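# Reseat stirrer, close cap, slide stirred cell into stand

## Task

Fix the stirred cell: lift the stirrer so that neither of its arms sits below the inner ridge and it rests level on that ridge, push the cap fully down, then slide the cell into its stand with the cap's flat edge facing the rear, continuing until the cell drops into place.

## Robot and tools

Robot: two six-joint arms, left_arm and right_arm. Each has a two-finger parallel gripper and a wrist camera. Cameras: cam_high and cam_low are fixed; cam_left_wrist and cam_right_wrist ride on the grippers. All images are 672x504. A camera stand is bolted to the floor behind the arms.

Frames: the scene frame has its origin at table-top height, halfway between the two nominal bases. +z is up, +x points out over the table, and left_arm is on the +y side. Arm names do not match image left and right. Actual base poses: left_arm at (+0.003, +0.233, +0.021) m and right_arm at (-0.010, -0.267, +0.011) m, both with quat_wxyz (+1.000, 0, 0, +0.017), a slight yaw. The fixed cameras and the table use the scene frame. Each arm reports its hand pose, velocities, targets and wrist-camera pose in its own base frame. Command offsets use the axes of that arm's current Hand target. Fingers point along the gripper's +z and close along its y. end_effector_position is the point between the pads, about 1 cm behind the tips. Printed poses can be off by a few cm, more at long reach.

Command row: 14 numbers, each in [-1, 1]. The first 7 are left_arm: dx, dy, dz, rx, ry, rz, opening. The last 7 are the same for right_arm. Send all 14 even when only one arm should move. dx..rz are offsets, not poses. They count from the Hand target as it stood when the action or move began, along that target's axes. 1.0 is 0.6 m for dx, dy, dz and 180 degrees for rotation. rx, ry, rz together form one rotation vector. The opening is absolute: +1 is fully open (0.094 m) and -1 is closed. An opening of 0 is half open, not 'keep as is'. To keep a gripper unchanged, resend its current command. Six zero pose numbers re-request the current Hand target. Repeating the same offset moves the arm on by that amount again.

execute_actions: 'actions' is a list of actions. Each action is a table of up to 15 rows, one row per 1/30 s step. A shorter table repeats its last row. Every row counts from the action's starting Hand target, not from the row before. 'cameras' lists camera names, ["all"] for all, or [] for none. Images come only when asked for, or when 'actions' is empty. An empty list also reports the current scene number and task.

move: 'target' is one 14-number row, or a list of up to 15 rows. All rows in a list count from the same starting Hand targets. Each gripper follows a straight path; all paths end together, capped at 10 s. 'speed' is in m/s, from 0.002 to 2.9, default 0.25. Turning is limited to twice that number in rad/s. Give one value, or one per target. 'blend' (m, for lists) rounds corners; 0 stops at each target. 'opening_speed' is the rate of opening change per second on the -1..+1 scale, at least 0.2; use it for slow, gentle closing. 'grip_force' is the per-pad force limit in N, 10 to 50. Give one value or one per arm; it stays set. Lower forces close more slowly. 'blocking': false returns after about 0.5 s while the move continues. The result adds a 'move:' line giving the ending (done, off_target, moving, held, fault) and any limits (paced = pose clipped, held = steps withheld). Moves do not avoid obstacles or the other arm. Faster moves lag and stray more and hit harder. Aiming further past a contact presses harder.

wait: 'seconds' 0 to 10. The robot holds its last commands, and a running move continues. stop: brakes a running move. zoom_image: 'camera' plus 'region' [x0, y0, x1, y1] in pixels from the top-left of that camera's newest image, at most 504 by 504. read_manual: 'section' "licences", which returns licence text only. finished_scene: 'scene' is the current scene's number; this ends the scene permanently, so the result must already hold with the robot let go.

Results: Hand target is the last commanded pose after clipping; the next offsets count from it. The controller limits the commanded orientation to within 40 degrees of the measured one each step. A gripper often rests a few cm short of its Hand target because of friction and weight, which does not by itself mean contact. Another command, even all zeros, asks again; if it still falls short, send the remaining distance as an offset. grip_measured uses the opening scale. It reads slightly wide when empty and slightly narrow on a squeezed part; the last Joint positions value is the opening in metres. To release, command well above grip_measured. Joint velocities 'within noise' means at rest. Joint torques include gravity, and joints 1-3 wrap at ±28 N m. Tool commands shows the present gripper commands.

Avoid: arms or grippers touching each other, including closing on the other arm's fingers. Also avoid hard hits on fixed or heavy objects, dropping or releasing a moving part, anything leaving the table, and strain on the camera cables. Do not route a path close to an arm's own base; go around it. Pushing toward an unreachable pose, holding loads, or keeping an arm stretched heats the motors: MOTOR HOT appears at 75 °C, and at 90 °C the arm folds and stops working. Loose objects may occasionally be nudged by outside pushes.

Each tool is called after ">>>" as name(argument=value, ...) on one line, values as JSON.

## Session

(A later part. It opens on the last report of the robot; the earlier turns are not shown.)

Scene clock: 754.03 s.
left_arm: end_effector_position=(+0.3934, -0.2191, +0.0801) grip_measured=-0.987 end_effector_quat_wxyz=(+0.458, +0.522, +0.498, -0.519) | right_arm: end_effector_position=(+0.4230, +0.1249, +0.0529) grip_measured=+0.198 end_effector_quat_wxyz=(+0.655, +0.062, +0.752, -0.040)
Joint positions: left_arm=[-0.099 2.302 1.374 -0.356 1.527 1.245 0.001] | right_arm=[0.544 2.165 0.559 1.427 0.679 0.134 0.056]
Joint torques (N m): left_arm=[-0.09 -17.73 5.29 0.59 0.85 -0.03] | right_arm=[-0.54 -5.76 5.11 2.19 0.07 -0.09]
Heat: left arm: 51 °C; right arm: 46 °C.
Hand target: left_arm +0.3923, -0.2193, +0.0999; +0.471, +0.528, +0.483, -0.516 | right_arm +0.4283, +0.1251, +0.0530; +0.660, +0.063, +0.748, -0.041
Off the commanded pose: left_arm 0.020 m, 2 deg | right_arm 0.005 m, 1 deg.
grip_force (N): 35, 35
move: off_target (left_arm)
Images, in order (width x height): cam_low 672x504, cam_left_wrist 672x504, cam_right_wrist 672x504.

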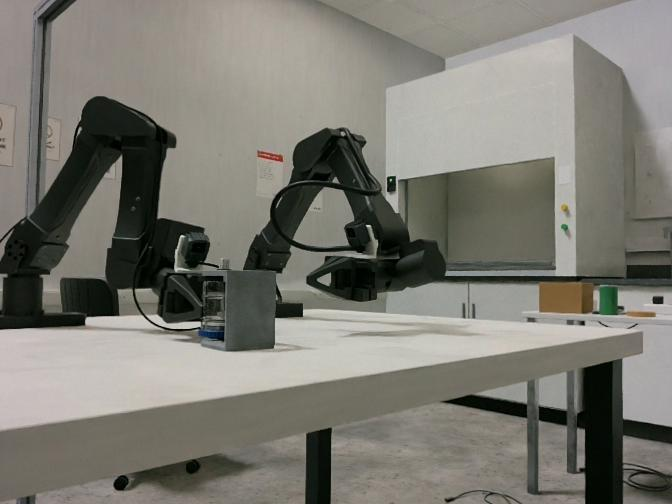

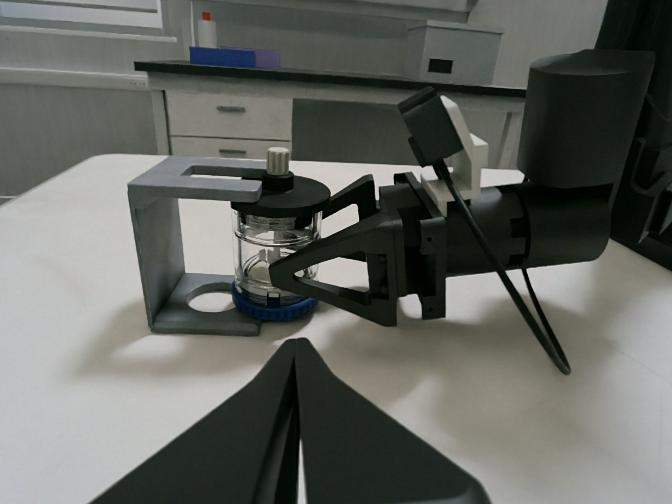

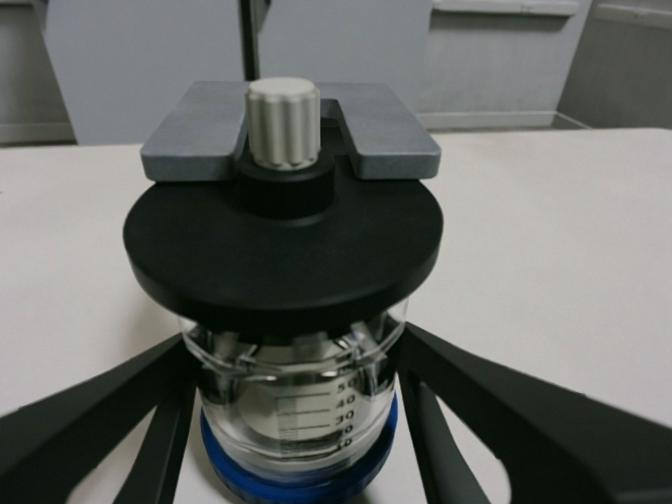

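>>> move(target=[0,0,0,0,0,0,-1,0.0004,-0.003,0.0140,0,0,0,0.1], speed=0.05, cameras=["cam_low","cam_right_wrist","cam_left_wrist"])

>>> zoom_image(camera="cam_low", region=[170, 260, 250, 350])

>>> zoom_image(camera="cam_right_wrist", region=[140, 0, 440, 220])

>>> zoom_image(camera="cam_left_wrist", region=[130, 150, 390, 350])

Scene clock: 763.83 s.
left_arm: end_effector_position=(+0.3934, -0.2191, +0.0801) grip_measured=-0.987 end_effector_quat_wxyz=(+0.458, +0.522, +0.498, -0.519) | right_arm: end_effector_position=(+0.4313, +0.1220, +0.0532) grip_measured=+0.198 end_effector_quat_wxyz=(+0.657, +0.064, +0.750, -0.039)
Joint positions: left_arm=[-0.099 2.302 1.374 -0.356 1.527 1.245 0.001] | right_arm=[0.522 2.177 0.583 1.424 0.659 0.13 0.056]
Joint torques (N m): left_arm=[-0.01 -17.73 5.18 0.59 0.86 -0.02] | right_arm=[-0.55 -5.79 5.18 2.15 0.05 -0.1]
Heat: left arm: 51 °C; right arm: 45 °C.
Hand target: left_arm +0.3923, -0.2193, +0.0999; +0.471, +0.528, +0.483, -0.516 | right_arm +0.4362, +0.1222, +0.0517; +0.660, +0.063, +0.748, -0.041
Off the commanded pose: left_arm 0.020 m, 2 deg | right_arm 0.005 m, 1 deg.
grip_force (N): 35, 35
move: off_target (left_arm)
Images, in order (width x height): cam_low 672x504, cam_left_wrist 672x504, cam_right_wrist 672x504.

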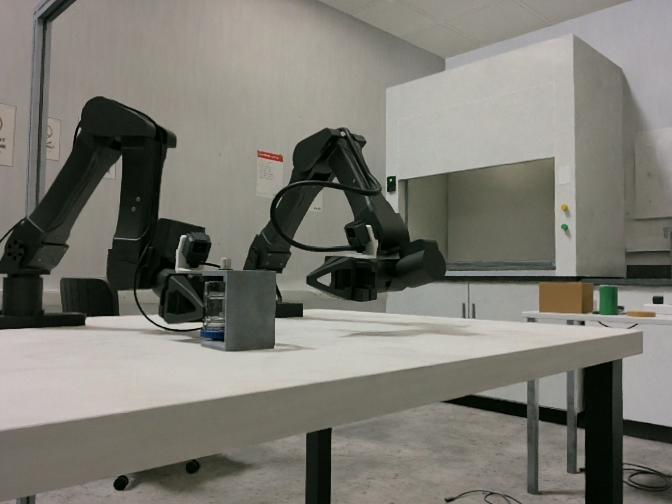

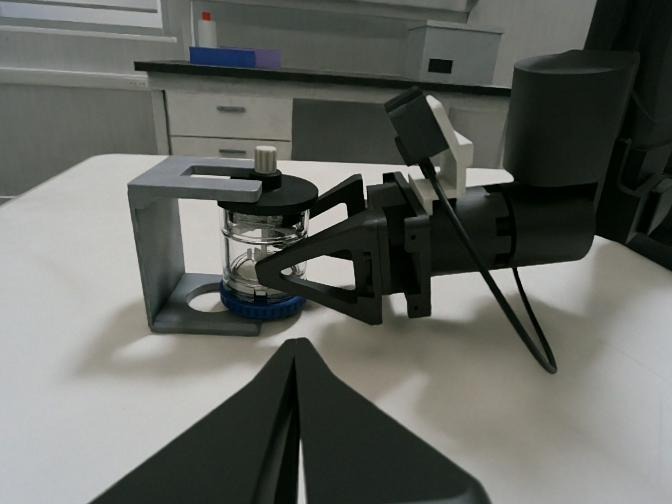

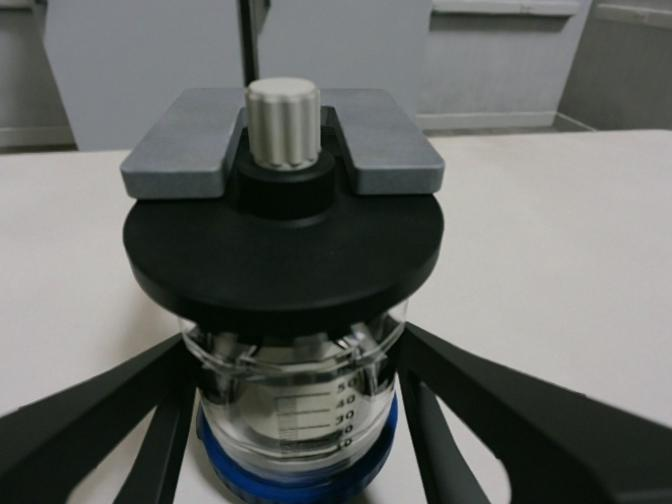

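Scaled by 5.600 from the camera's 672x504 image, which has a finer 960x720 frame.

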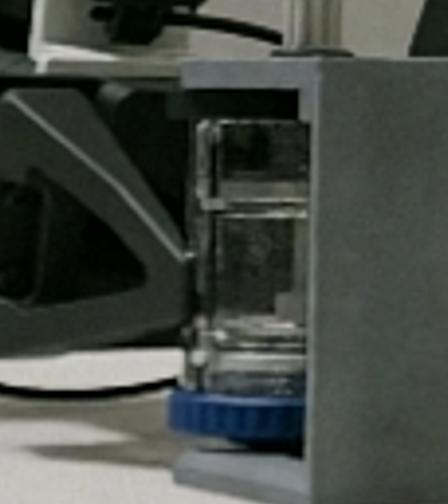

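Scaled by 1.680 from the camera's 672x504 image, which has a finer 960x720 frame.

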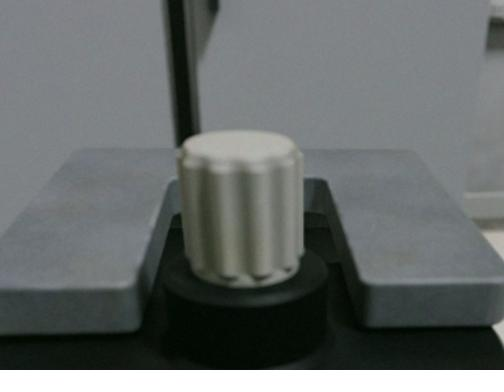

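Scaled by 1.938 from the camera's 672x504 image, which has a finer 960x720 frame.

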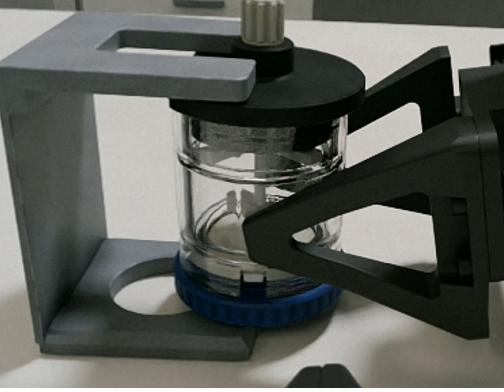

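>>> move(target=[0,0,0,0,0,0,-1,-0.0005,-0.0005,0.0155,0,0,0,0.1], speed=0.05, cameras=["cam_low","cam_right_wrist","cam_left_wrist"])

>>> zoom_image(camera="cam_low", region=[170, 260, 250, 350])

>>> zoom_image(camera="cam_right_wrist", region=[140, 0, 440, 220])

>>> zoom_image(camera="cam_left_wrist", region=[130, 150, 390, 350])

Scene clock: 769.60 s.
left_arm: end_effector_position=(+0.3934, -0.2191, +0.0801) grip_measured=-0.987 end_effector_quat_wxyz=(+0.458, +0.522, +0.498, -0.519) | right_arm: end_effector_position=(+0.4405, +0.1207, +0.0536) grip_measured=+0.198 end_effector_quat_wxyz=(+0.658, +0.064, +0.749, -0.038)
Joint positions: left_arm=[-0.099 2.302 1.374 -0.356 1.527 1.245 0.001] | right_arm=[0.503 2.189 0.614 1.413 0.64 0.127 0.056]
Joint torques (N m): left_arm=[-0.06 -17.69 5.23 0.59 0.86 -0.04] | right_arm=[-0.57 -5.91 5.31 2.12 0.04 -0.09]
Heat: left arm: 51 °C; right arm: 45 °C.
Hand target: left_arm +0.3923, -0.2193, +0.0999; +0.471, +0.528, +0.483, -0.516 | right_arm +0.4453, +0.1206, +0.0509; +0.660, +0.063, +0.748, -0.040
Off the commanded pose: left_arm 0.020 m, 2 deg | right_arm 0.006 m, 0 deg.
grip_force (N): 35, 35
move: off_target (left_arm)
Images, in order (width x height): cam_low 672x504, cam_left_wrist 672x504, cam_right_wrist 672x504.

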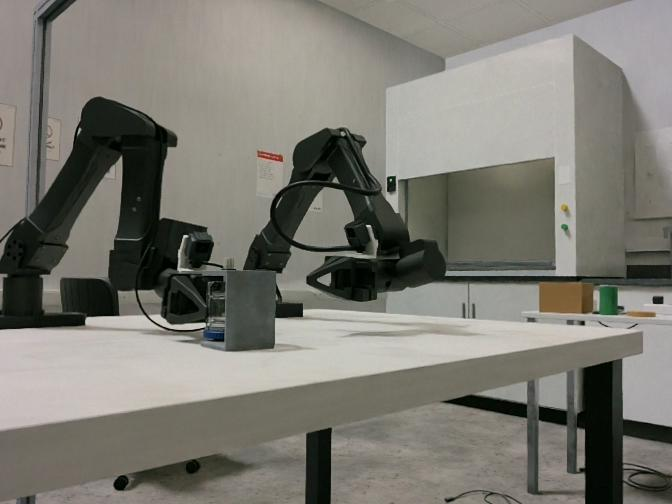

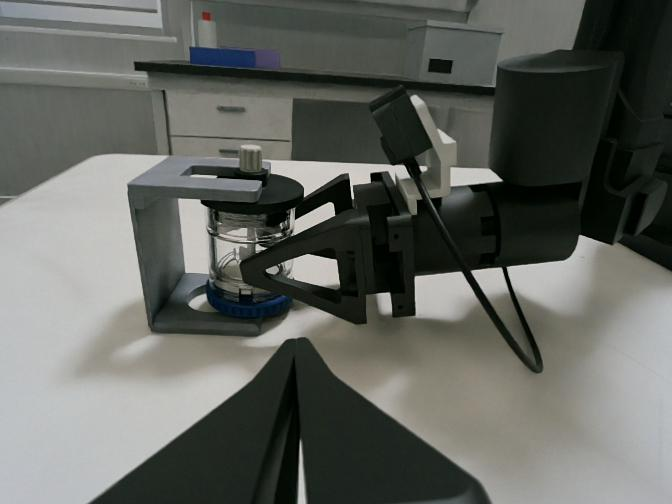

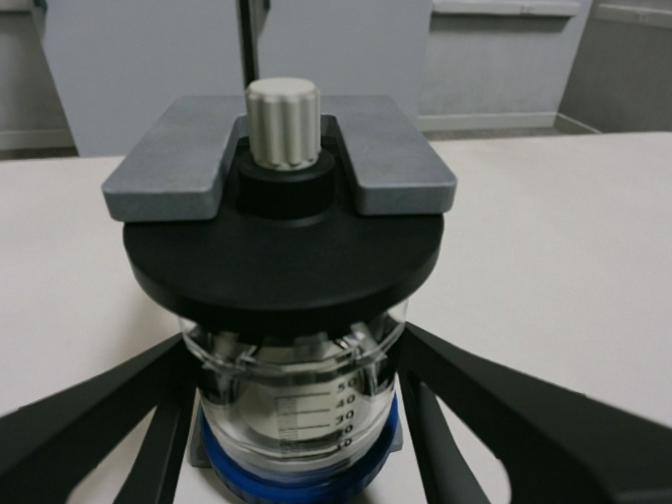

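Scaled by 5.600 from the camera's 672x504 image, which has a finer 960x720 frame.

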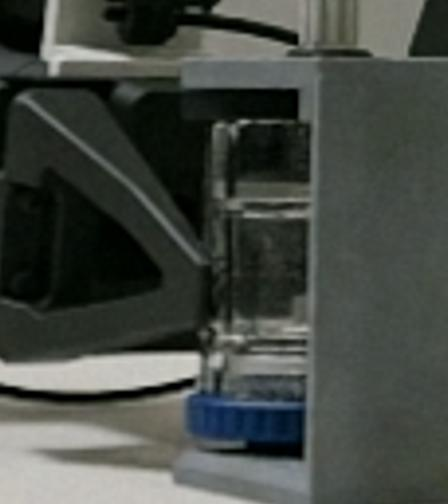

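Scaled by 1.680 from the camera's 672x504 image, which has a finer 960x720 frame.

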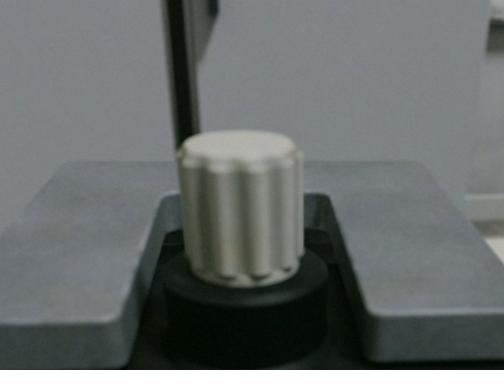

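Scaled by 1.938 from the camera's 672x504 image, which has a finer 960x720 frame.

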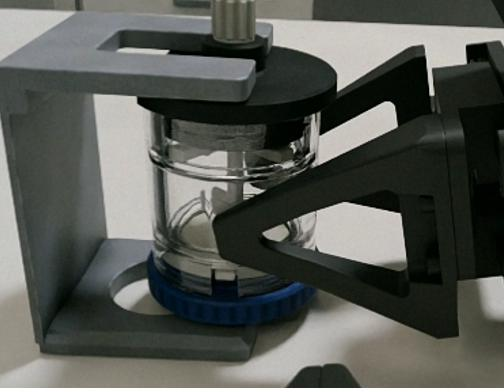

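>>> move(target=[0,0,0,0,0,0,-1,-0.0015,-0.0003,0.0160,0,0,0,0.1], speed=0.05, cameras=["cam_low","cam_right_wrist","cam_left_wrist"])

>>> zoom_image(camera="cam_low", region=[170, 260, 250, 350])

>>> zoom_image(camera="cam_right_wrist", region=[140, 0, 440, 220])

>>> zoom_image(camera="cam_left_wrist", region=[100, 150, 360, 350])

Scene clock: 775.97 s.
left_arm: end_effector_position=(+0.3934, -0.2191, +0.0801) grip_measured=-0.987 end_effector_quat_wxyz=(+0.458, +0.522, +0.498, -0.519) | right_arm: end_effector_position=(+0.4500, +0.1193, +0.0541) grip_measured=+0.198 end_effector_quat_wxyz=(+0.659, +0.065, +0.748, -0.037)
Joint positions: left_arm=[-0.099 2.302 1.374 -0.356 1.527 1.245 0.001] | right_arm=[0.485 2.199 0.646 1.396 0.622 0.122 0.056]
Joint torques (N m): left_arm=[-0.03 -17.74 5.26 0.59 0.86 -0.01] | right_arm=[-0.59 -6.05 5.45 2.1 0.03 -0.11]
Heat: left arm: 52 °C; right arm: 45 °C.
Hand target: left_arm +0.3923, -0.2193, +0.0999; +0.471, +0.528, +0.483, -0.516 | right_arm +0.4549, +0.1191, +0.0506; +0.660, +0.063, +0.747, -0.040
Off the commanded pose: left_arm 0.020 m, 2 deg | right_arm 0.006 m, 0 deg.
grip_force (N): 35, 35
move: off_target (left_arm)
Images, in order (width x height): cam_low 672x504, cam_left_wrist 672x504, cam_right_wrist 672x504.

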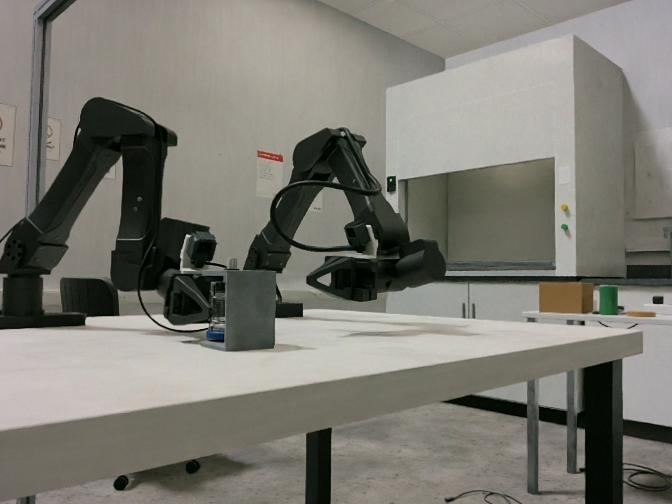

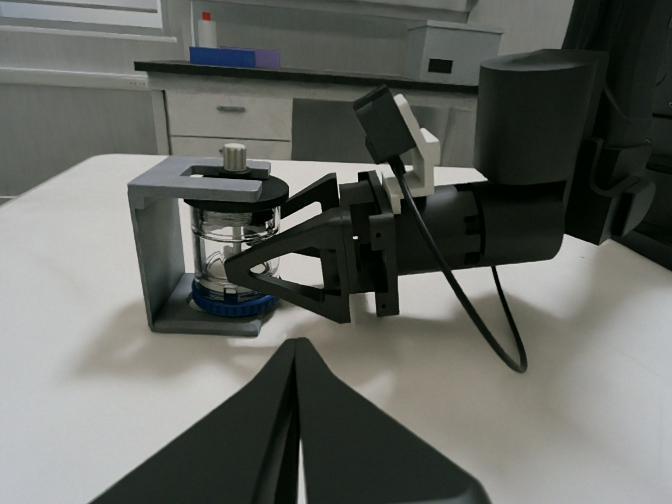

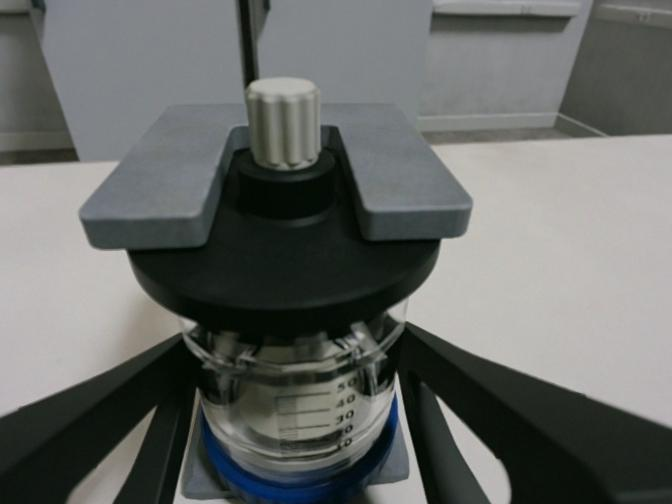

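Scaled by 5.600 from the camera's 672x504 image, which has a finer 960x720 frame.

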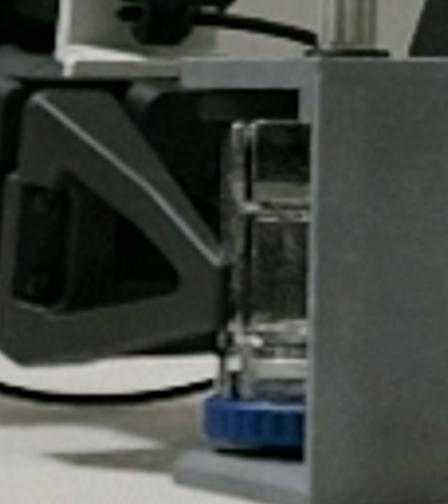

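Scaled by 1.680 from the camera's 672x504 image, which has a finer 960x720 frame.

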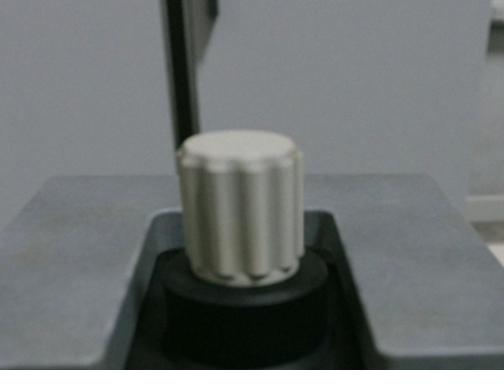

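Scaled by 1.938 from the camera's 672x504 image, which has a finer 960x720 frame.

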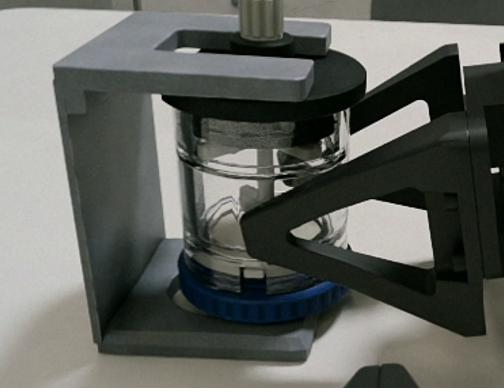

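>>> move(target=[0,0,0,0,0,0,-1,-0.0012,-0.0003,0.0140,0,0,0,0.1], speed=0.05, cameras=["cam_low","cam_right_wrist","cam_left_wrist"])

>>> zoom_image(camera="cam_low", region=[170, 260, 250, 350])

>>> zoom_image(camera="cam_right_wrist", region=[140, 0, 440, 220])

>>> zoom_image(camera="cam_left_wrist", region=[100, 150, 360, 350])

Scene clock: 782.03 s.
left_arm: end_effector_position=(+0.3934, -0.2191, +0.0801) grip_measured=-0.987 end_effector_quat_wxyz=(+0.458, +0.522, +0.498, -0.519) | right_arm: end_effector_position=(+0.4582, +0.1180, +0.0543) grip_measured=+0.198 end_effector_quat_wxyz=(+0.660, +0.065, +0.748, -0.037)
Joint positions: left_arm=[-0.099 2.302 1.374 -0.356 1.527 1.245 0.001] | right_arm=[0.469 2.209 0.675 1.38 0.606 0.119 0.056]
Joint torques (N m): left_arm=[-0.05 -17.73 5.19 0.59 0.85 -0.02] | right_arm=[-0.61 -6.15 5.56 2.09 0.03 -0.1]
Heat: left arm: 52 °C; right arm: 45 °C.
Hand target: left_arm +0.3923, -0.2193, +0.0999; +0.471, +0.528, +0.483, -0.516 | right_arm +0.4631, +0.1176, +0.0501; +0.660, +0.063, +0.748, -0.041
Off the commanded pose: left_arm 0.020 m, 2 deg | right_arm 0.006 m, 0 deg.
grip_force (N): 35, 35
move: off_target (left_arm)
Images, in order (width x height): cam_low 672x504, cam_left_wrist 672x504, cam_right_wrist 672x504.

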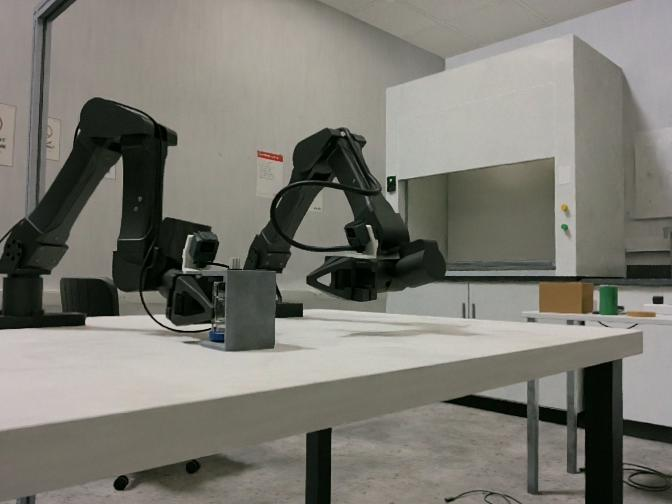

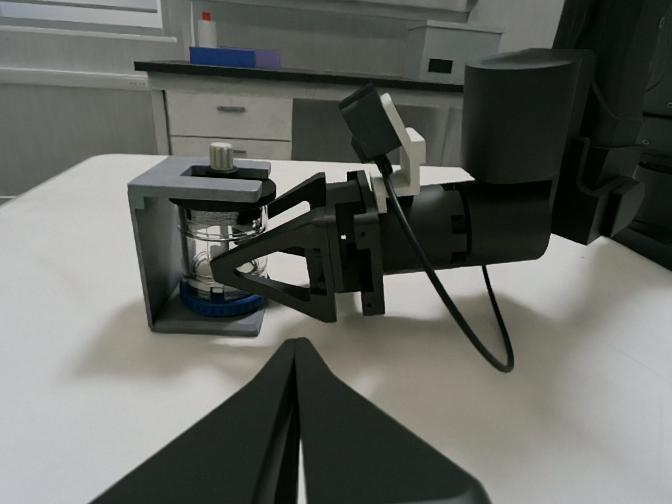

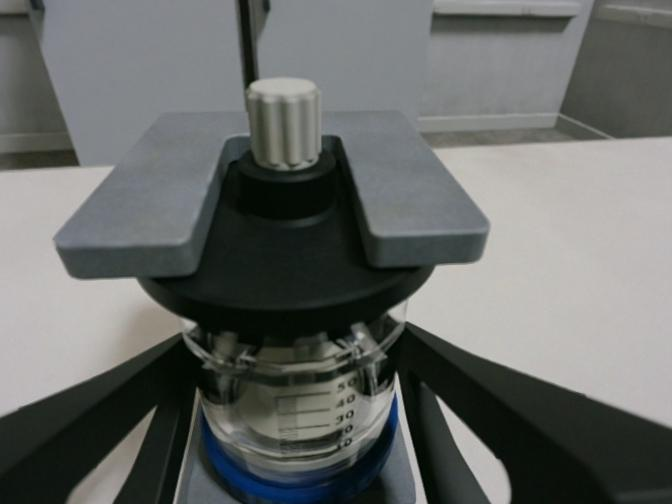

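Scaled by 5.600 from the camera's 672x504 image, which has a finer 960x720 frame.

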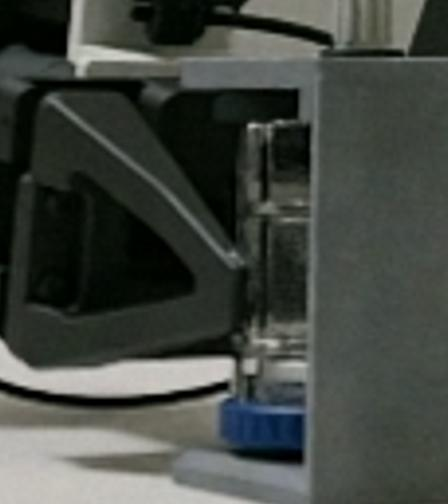

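Scaled by 1.680 from the camera's 672x504 image, which has a finer 960x720 frame.

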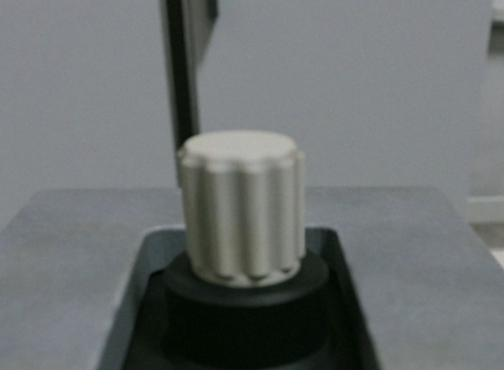

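Scaled by 1.938 from the camera's 672x504 image, which has a finer 960x720 frame.

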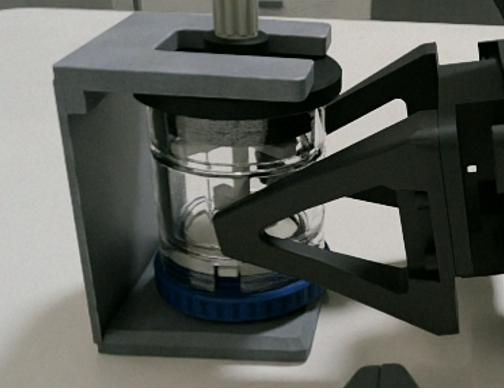

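>>> move(target=[0,0,0,0,0,0,-1,-0.0011,-0.0003,0.0100,0,0,0,0.1], speed=0.05, cameras=["cam_low","cam_right_wrist","cam_left_wrist"])

>>> zoom_image(camera="cam_low", region=[170, 260, 250, 350])

>>> zoom_image(camera="cam_left_wrist", region=[100, 150, 360, 350])

Scene clock: 787.20 s.
left_arm: end_effector_position=(+0.3934, -0.2191, +0.0801) grip_measured=-0.987 end_effector_quat_wxyz=(+0.458, +0.522, +0.498, -0.519) | right_arm: end_effector_position=(+0.4640, +0.1172, +0.0521) grip_measured=+0.198 end_effector_quat_wxyz=(+0.657, +0.063, +0.750, -0.038)
Joint positions: left_arm=[-0.099 2.302 1.374 -0.356 1.527 1.245 0.001] | right_arm=[0.457 2.218 0.696 1.361 0.593 0.117 0.056]
Joint torques (N m): left_arm=[-0.05 -17.76 5.26 0.56 0.87 -0.03] | right_arm=[-0.61 -6.39 5.65 2.16 0.06 -0.09]
Heat: left arm: 52 °C; right arm: 45 °C.
Hand target: left_arm +0.3923, -0.2193, +0.0999; +0.471, +0.528, +0.483, -0.516 | right_arm +0.4692, +0.1164, +0.0501; +0.660, +0.063, +0.748, -0.041
Off the commanded pose: left_arm 0.020 m, 2 deg | right_arm 0.006 m, 1 deg.
grip_force (N): 35, 35
move: off_target (left_arm)
Images, in order (width x height): cam_low 672x504, cam_left_wrist 672x504, cam_right_wrist 672x504.

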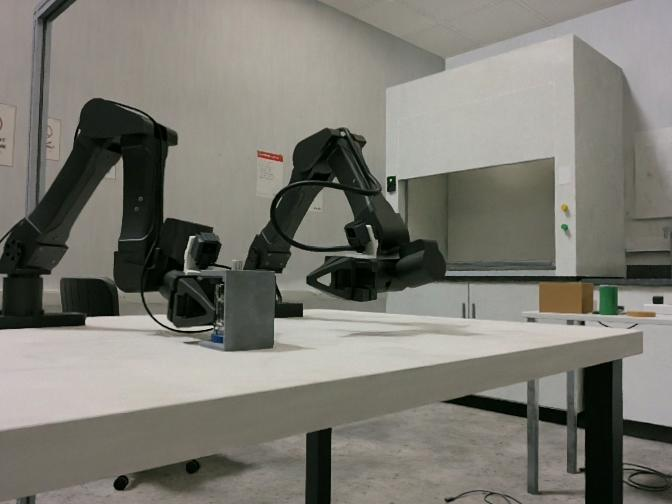

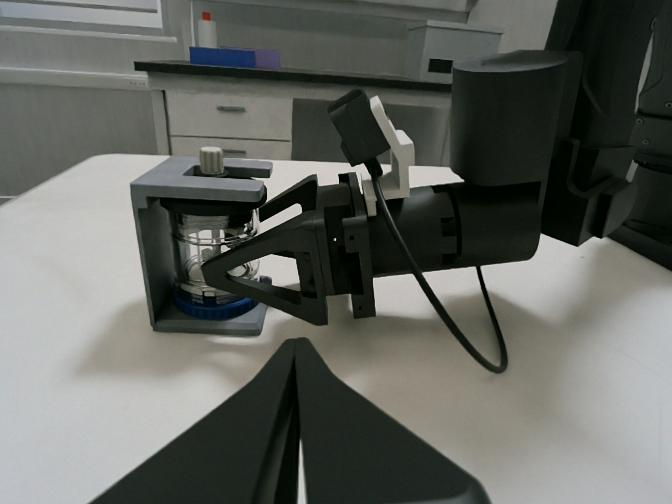

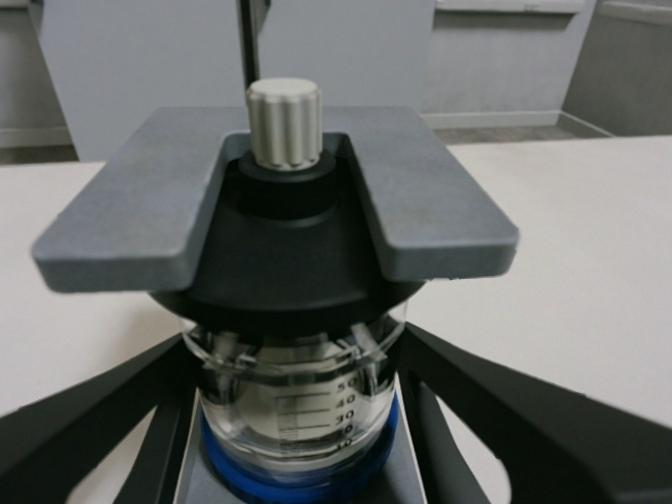

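Scaled by 5.600 from the camera's 672x504 image, which has a finer 960x720 frame.

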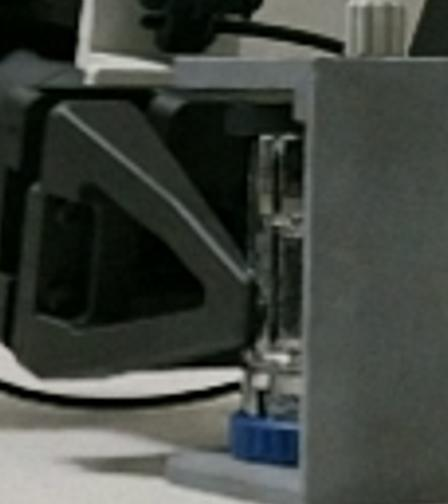

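Scaled by 1.938 from the camera's 672x504 image, which has a finer 960x720 frame.

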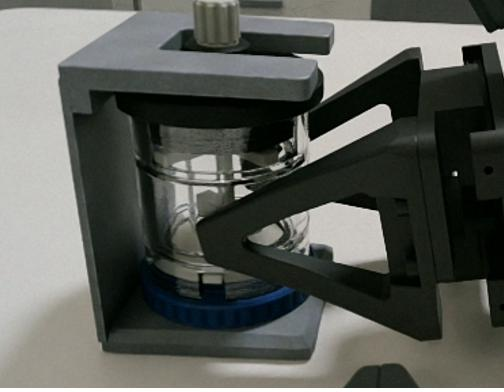

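>>> move(target=[0,0,0,0,0,0,-1,0.010,-0.0002,0.0015,0,0,0,0.1], speed=0.05, cameras=["cam_low","cam_right_wrist","cam_left_wrist"])

>>> zoom_image(camera="cam_low", region=[170, 260, 250, 350])

>>> zoom_image(camera="cam_left_wrist", region=[100, 150, 360, 350])

Scene clock: 792.77 s.
left_arm: end_effector_position=(+0.3934, -0.2191, +0.0801) grip_measured=-0.987 end_effector_quat_wxyz=(+0.458, +0.522, +0.498, -0.519) | right_arm: end_effector_position=(+0.4657, +0.1181, +0.0512) grip_measured=+0.198 end_effector_quat_wxyz=(+0.661, +0.065, +0.746, -0.035)
Joint positions: left_arm=[-0.099 2.302 1.374 -0.356 1.527 1.245 0.001] | right_arm=[0.457 2.236 0.704 1.384 0.593 0.117 0.056]
Joint torques (N m): left_arm=[-0.09 -17.69 5.23 0.58 0.86 -0.03] | right_arm=[-0.59 -5.86 5.24 2.15 0.04 -0.08]
Heat: left arm: 52 °C; right arm: 44 °C.
Hand target: left_arm +0.3923, -0.2193, +0.0999; +0.471, +0.528, +0.483, -0.516 | right_arm +0.4693, +0.1164, +0.0440; +0.660, +0.063, +0.748, -0.041
Off the commanded pose: left_arm 0.020 m, 2 deg | right_arm 0.008 m, 1 deg.
grip_force (N): 35, 35
move: off_target (left_arm)
Images, in order (width x height): cam_low 672x504, cam_left_wrist 672x504, cam_right_wrist 672x504.

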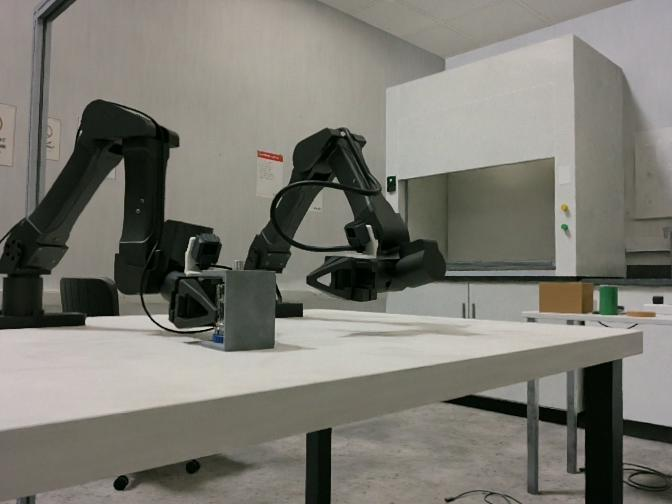

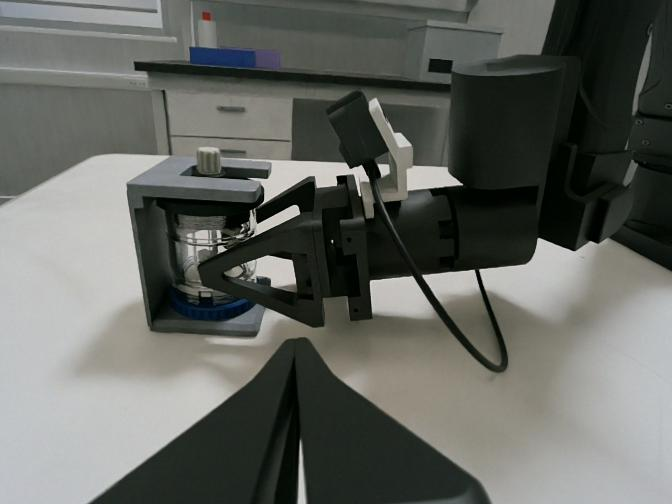

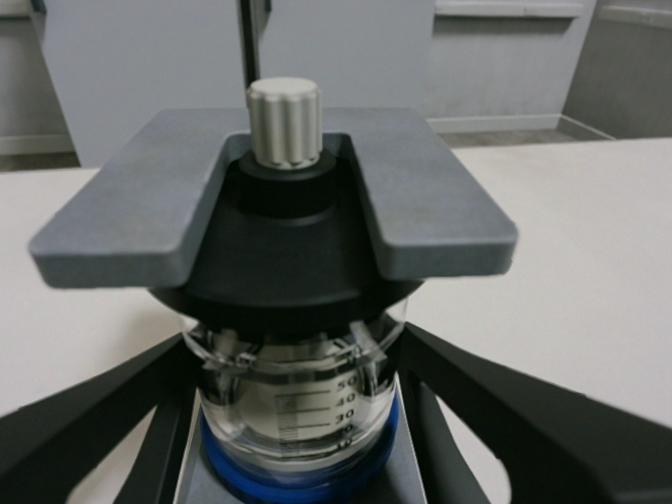

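Scaled by 5.600 from the camera's 672x504 image, which has a finer 960x720 frame.

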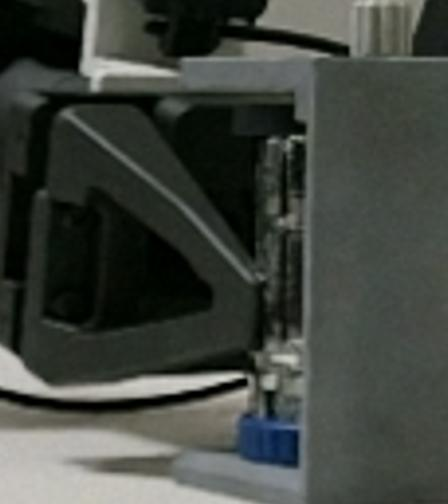

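Scaled by 1.938 from the camera's 672x504 image, which has a finer 960x720 frame.

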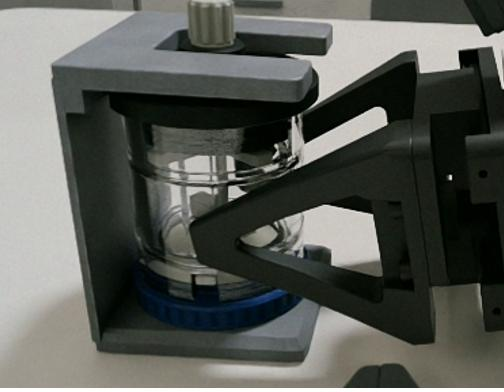

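>>> move(target=[0,0,0,0,0,0,-1,-0.004,0,0,0,0,0,0.45], opening_speed=0.3, cameras=["cam_low","cam_right_wrist","cam_left_wrist"])

>>> zoom_image(camera="cam_low", region=[170, 260, 250, 350])

>>> zoom_image(camera="cam_left_wrist", region=[100, 150, 360, 350])

>>> zoom_image(camera="cam_right_wrist", region=[20, 60, 540, 504])

Scene clock: 800.00 s.
left_arm: end_effector_position=(+0.3934, -0.2191, +0.0801) grip_measured=-0.987 end_effector_quat_wxyz=(+0.458, +0.522, +0.498, -0.519) | right_arm: end_effector_position=(+0.4657, +0.1181, +0.0512) grip_measured=+0.447 end_effector_quat_wxyz=(+0.661, +0.065, +0.746, -0.035)
Joint positions: left_arm=[-0.099 2.302 1.374 -0.356 1.527 1.245 0.001] | right_arm=[0.457 2.236 0.704 1.384 0.592 0.117 0.068]
Joint torques (N m): left_arm=[-0.02 -17.69 5.19 0.59 0.86 -0.04] | right_arm=[-0.68 -6.57 5.2 2.05 0.04 -0.1]
Heat: left arm: 52 °C; right arm: 44 °C.
Hand target: left_arm +0.3923, -0.2193, +0.0999; +0.471, +0.528, +0.483, -0.516 | right_arm +0.4696, +0.1163, +0.0464; +0.660, +0.063, +0.748, -0.041
Off the commanded pose: left_arm 0.020 m, 2 deg | right_arm 0.006 m, 1 deg.
grip_force (N): 35, 35
move: off_target (left_arm)
Images, in order (width x height): cam_low 672x504, cam_left_wrist 672x504, cam_right_wrist 672x504.

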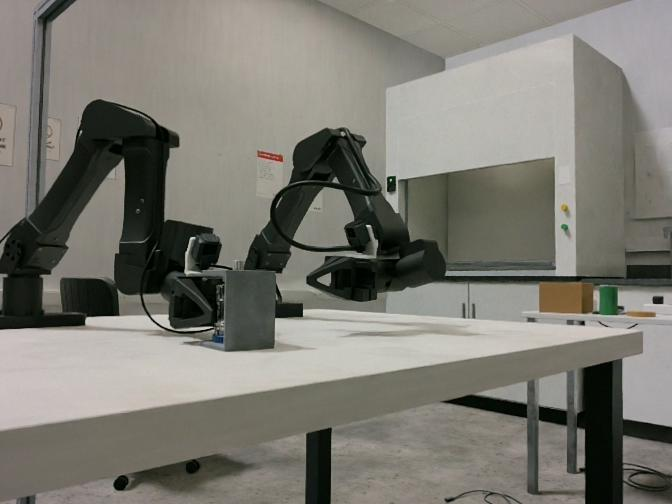

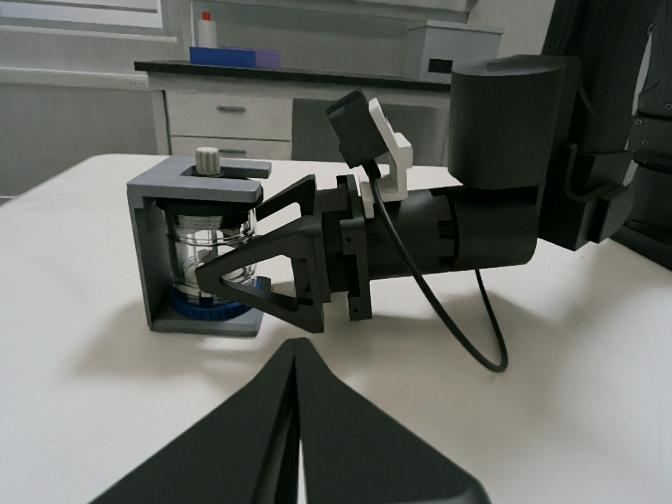

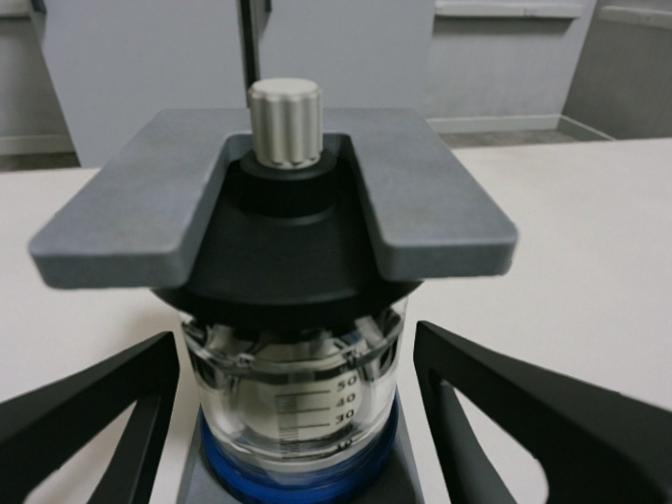

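Scaled by 5.600 from the camera's 672x504 image, which has a finer 960x720 frame.

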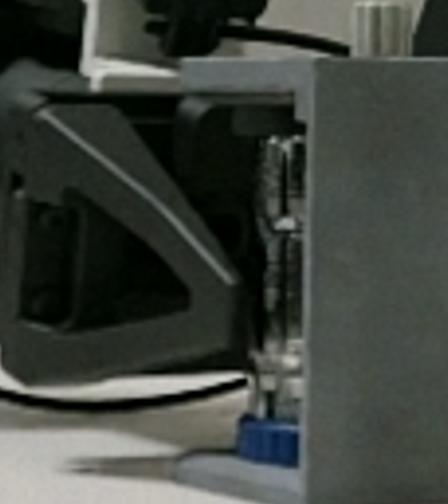

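Scaled by 1.938 from the camera's 672x504 image, which has a finer 960x720 frame.

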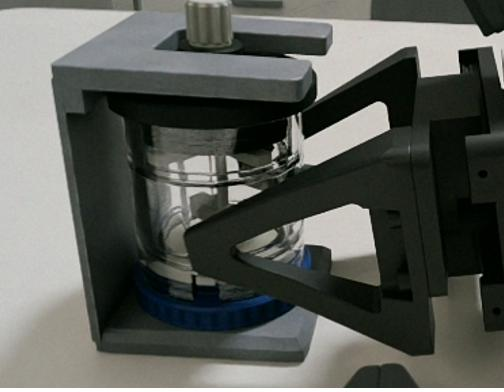

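Region (20, 60, 540, 504) is 520x444 pixels. A region can be at most 504 by 504 pixels.

>>> move(target=[0,0,0,0,0,0,-1,0.014,-0.003,-0.11,0,0,0,0.5], speed=0.08, cameras=["cam_low","cam_right_wrist","cam_left_wrist"])

>>> zoom_image(camera="cam_right_wrist", region=[120, 20, 500, 330])

>>> zoom_image(camera="cam_left_wrist", region=[100, 140, 300, 350])

Scene clock: 805.30 s.
left_arm: end_effector_position=(+0.3934, -0.2191, +0.0801) grip_measured=-0.987 end_effector_quat_wxyz=(+0.458, +0.522, +0.498, -0.519) | right_arm: end_effector_position=(+0.4041, +0.1242, +0.0334) grip_measured=+0.497 end_effector_quat_wxyz=(+0.649, +0.051, +0.757, -0.049)
Joint positions: left_arm=[-0.099 2.302 1.374 -0.356 1.527 1.245 0.001] | right_arm=[0.577 2.236 0.506 1.529 0.708 0.124 0.07]
Joint torques (N m): left_arm=[-0.12 -17.72 5.15 0.6 0.87 -0.04] | right_arm=[0.44 -9.42 2.09 2.09 0.19 0.11]
Heat: left arm: 52 °C; right arm: 44 °C.
Hand target: left_arm +0.3923, -0.2193, +0.0999; +0.471, +0.528, +0.483, -0.516 | right_arm +0.4035, +0.1244, +0.0464; +0.660, +0.063, +0.748, -0.041
Off the commanded pose: left_arm 0.020 m, 2 deg | right_arm 0.013 m, 2 deg.
grip_force (N): 35, 35
move: off_target (left_arm, right_arm)
Images, in order (width x height): cam_low 672x504, cam_left_wrist 672x504, cam_right_wrist 672x504.

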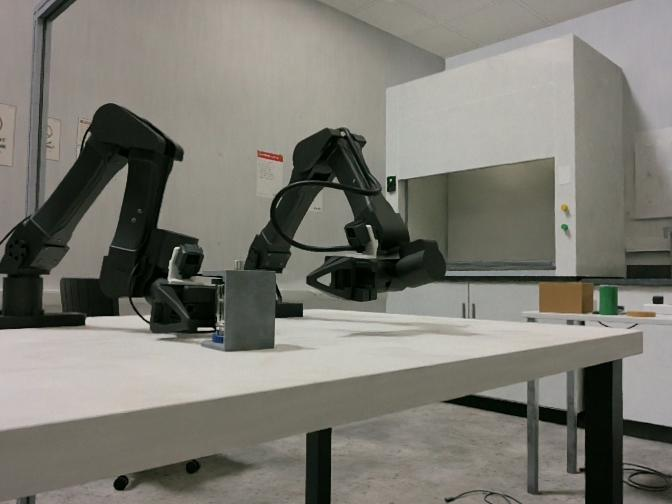

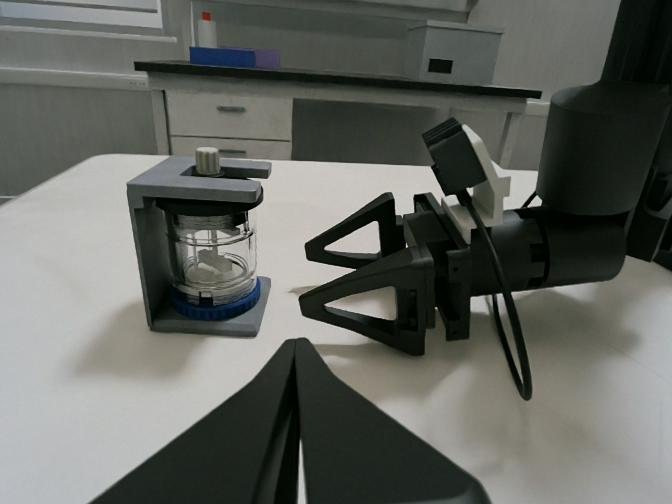

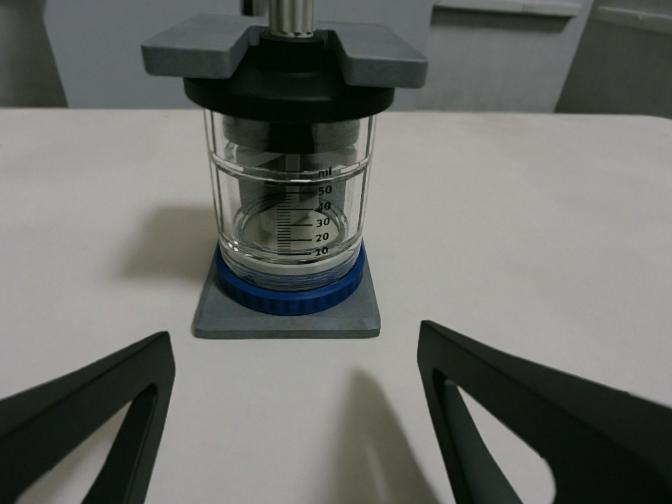

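Scaled by 1.326 from the camera's 672x504 image, which has a finer 960x720 frame.

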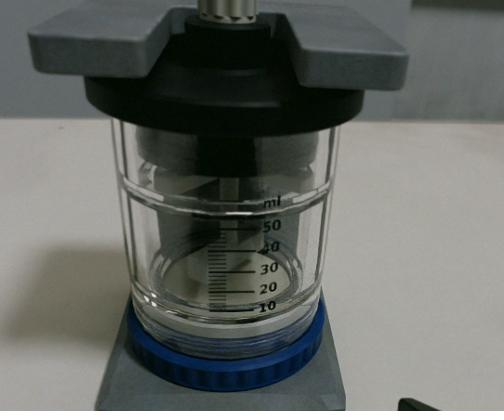

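Scaled by 2.400 from the camera's 672x504 image, which has a finer 960x720 frame.

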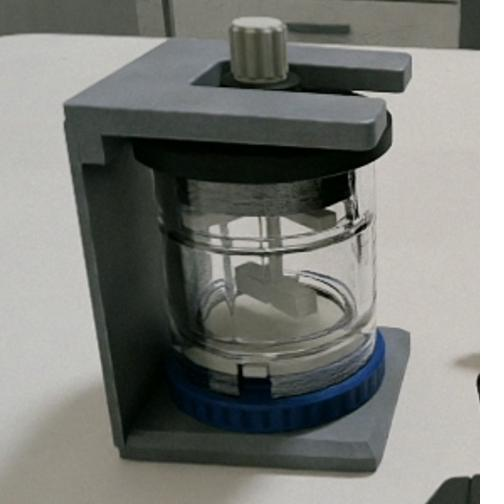

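>>> zoom_image(camera="cam_right_wrist", region=[180, 220, 400, 350])

>>> zoom_image(camera="cam_left_wrist", region=[140, 260, 280, 340])

>>> zoom_image(camera="cam_low", region=[195, 255, 285, 355])

Scaled by 2.291 from the camera's 672x504 image, which has a finer 960x720 frame.

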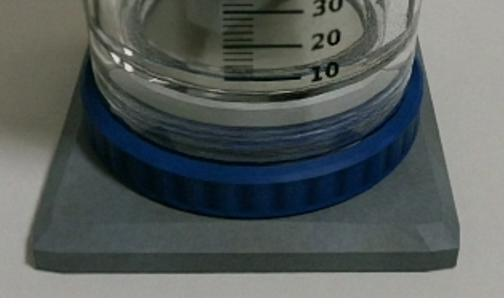

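Scaled by 3.600 from the camera's 672x504 image, which has a finer 960x720 frame.

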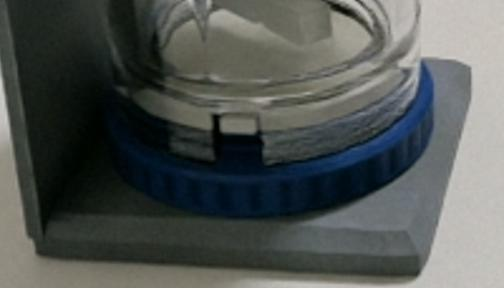

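Scaled by 5.040 from the camera's 672x504 image, which has a finer 960x720 frame.

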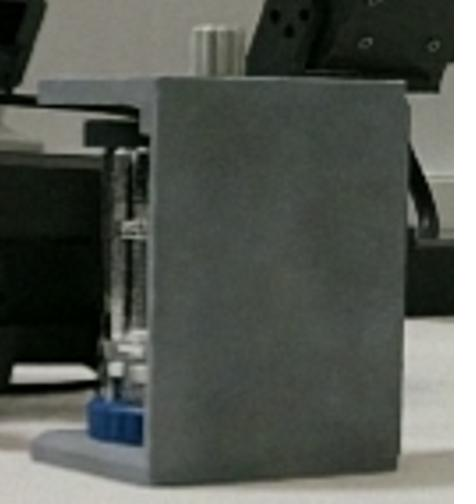

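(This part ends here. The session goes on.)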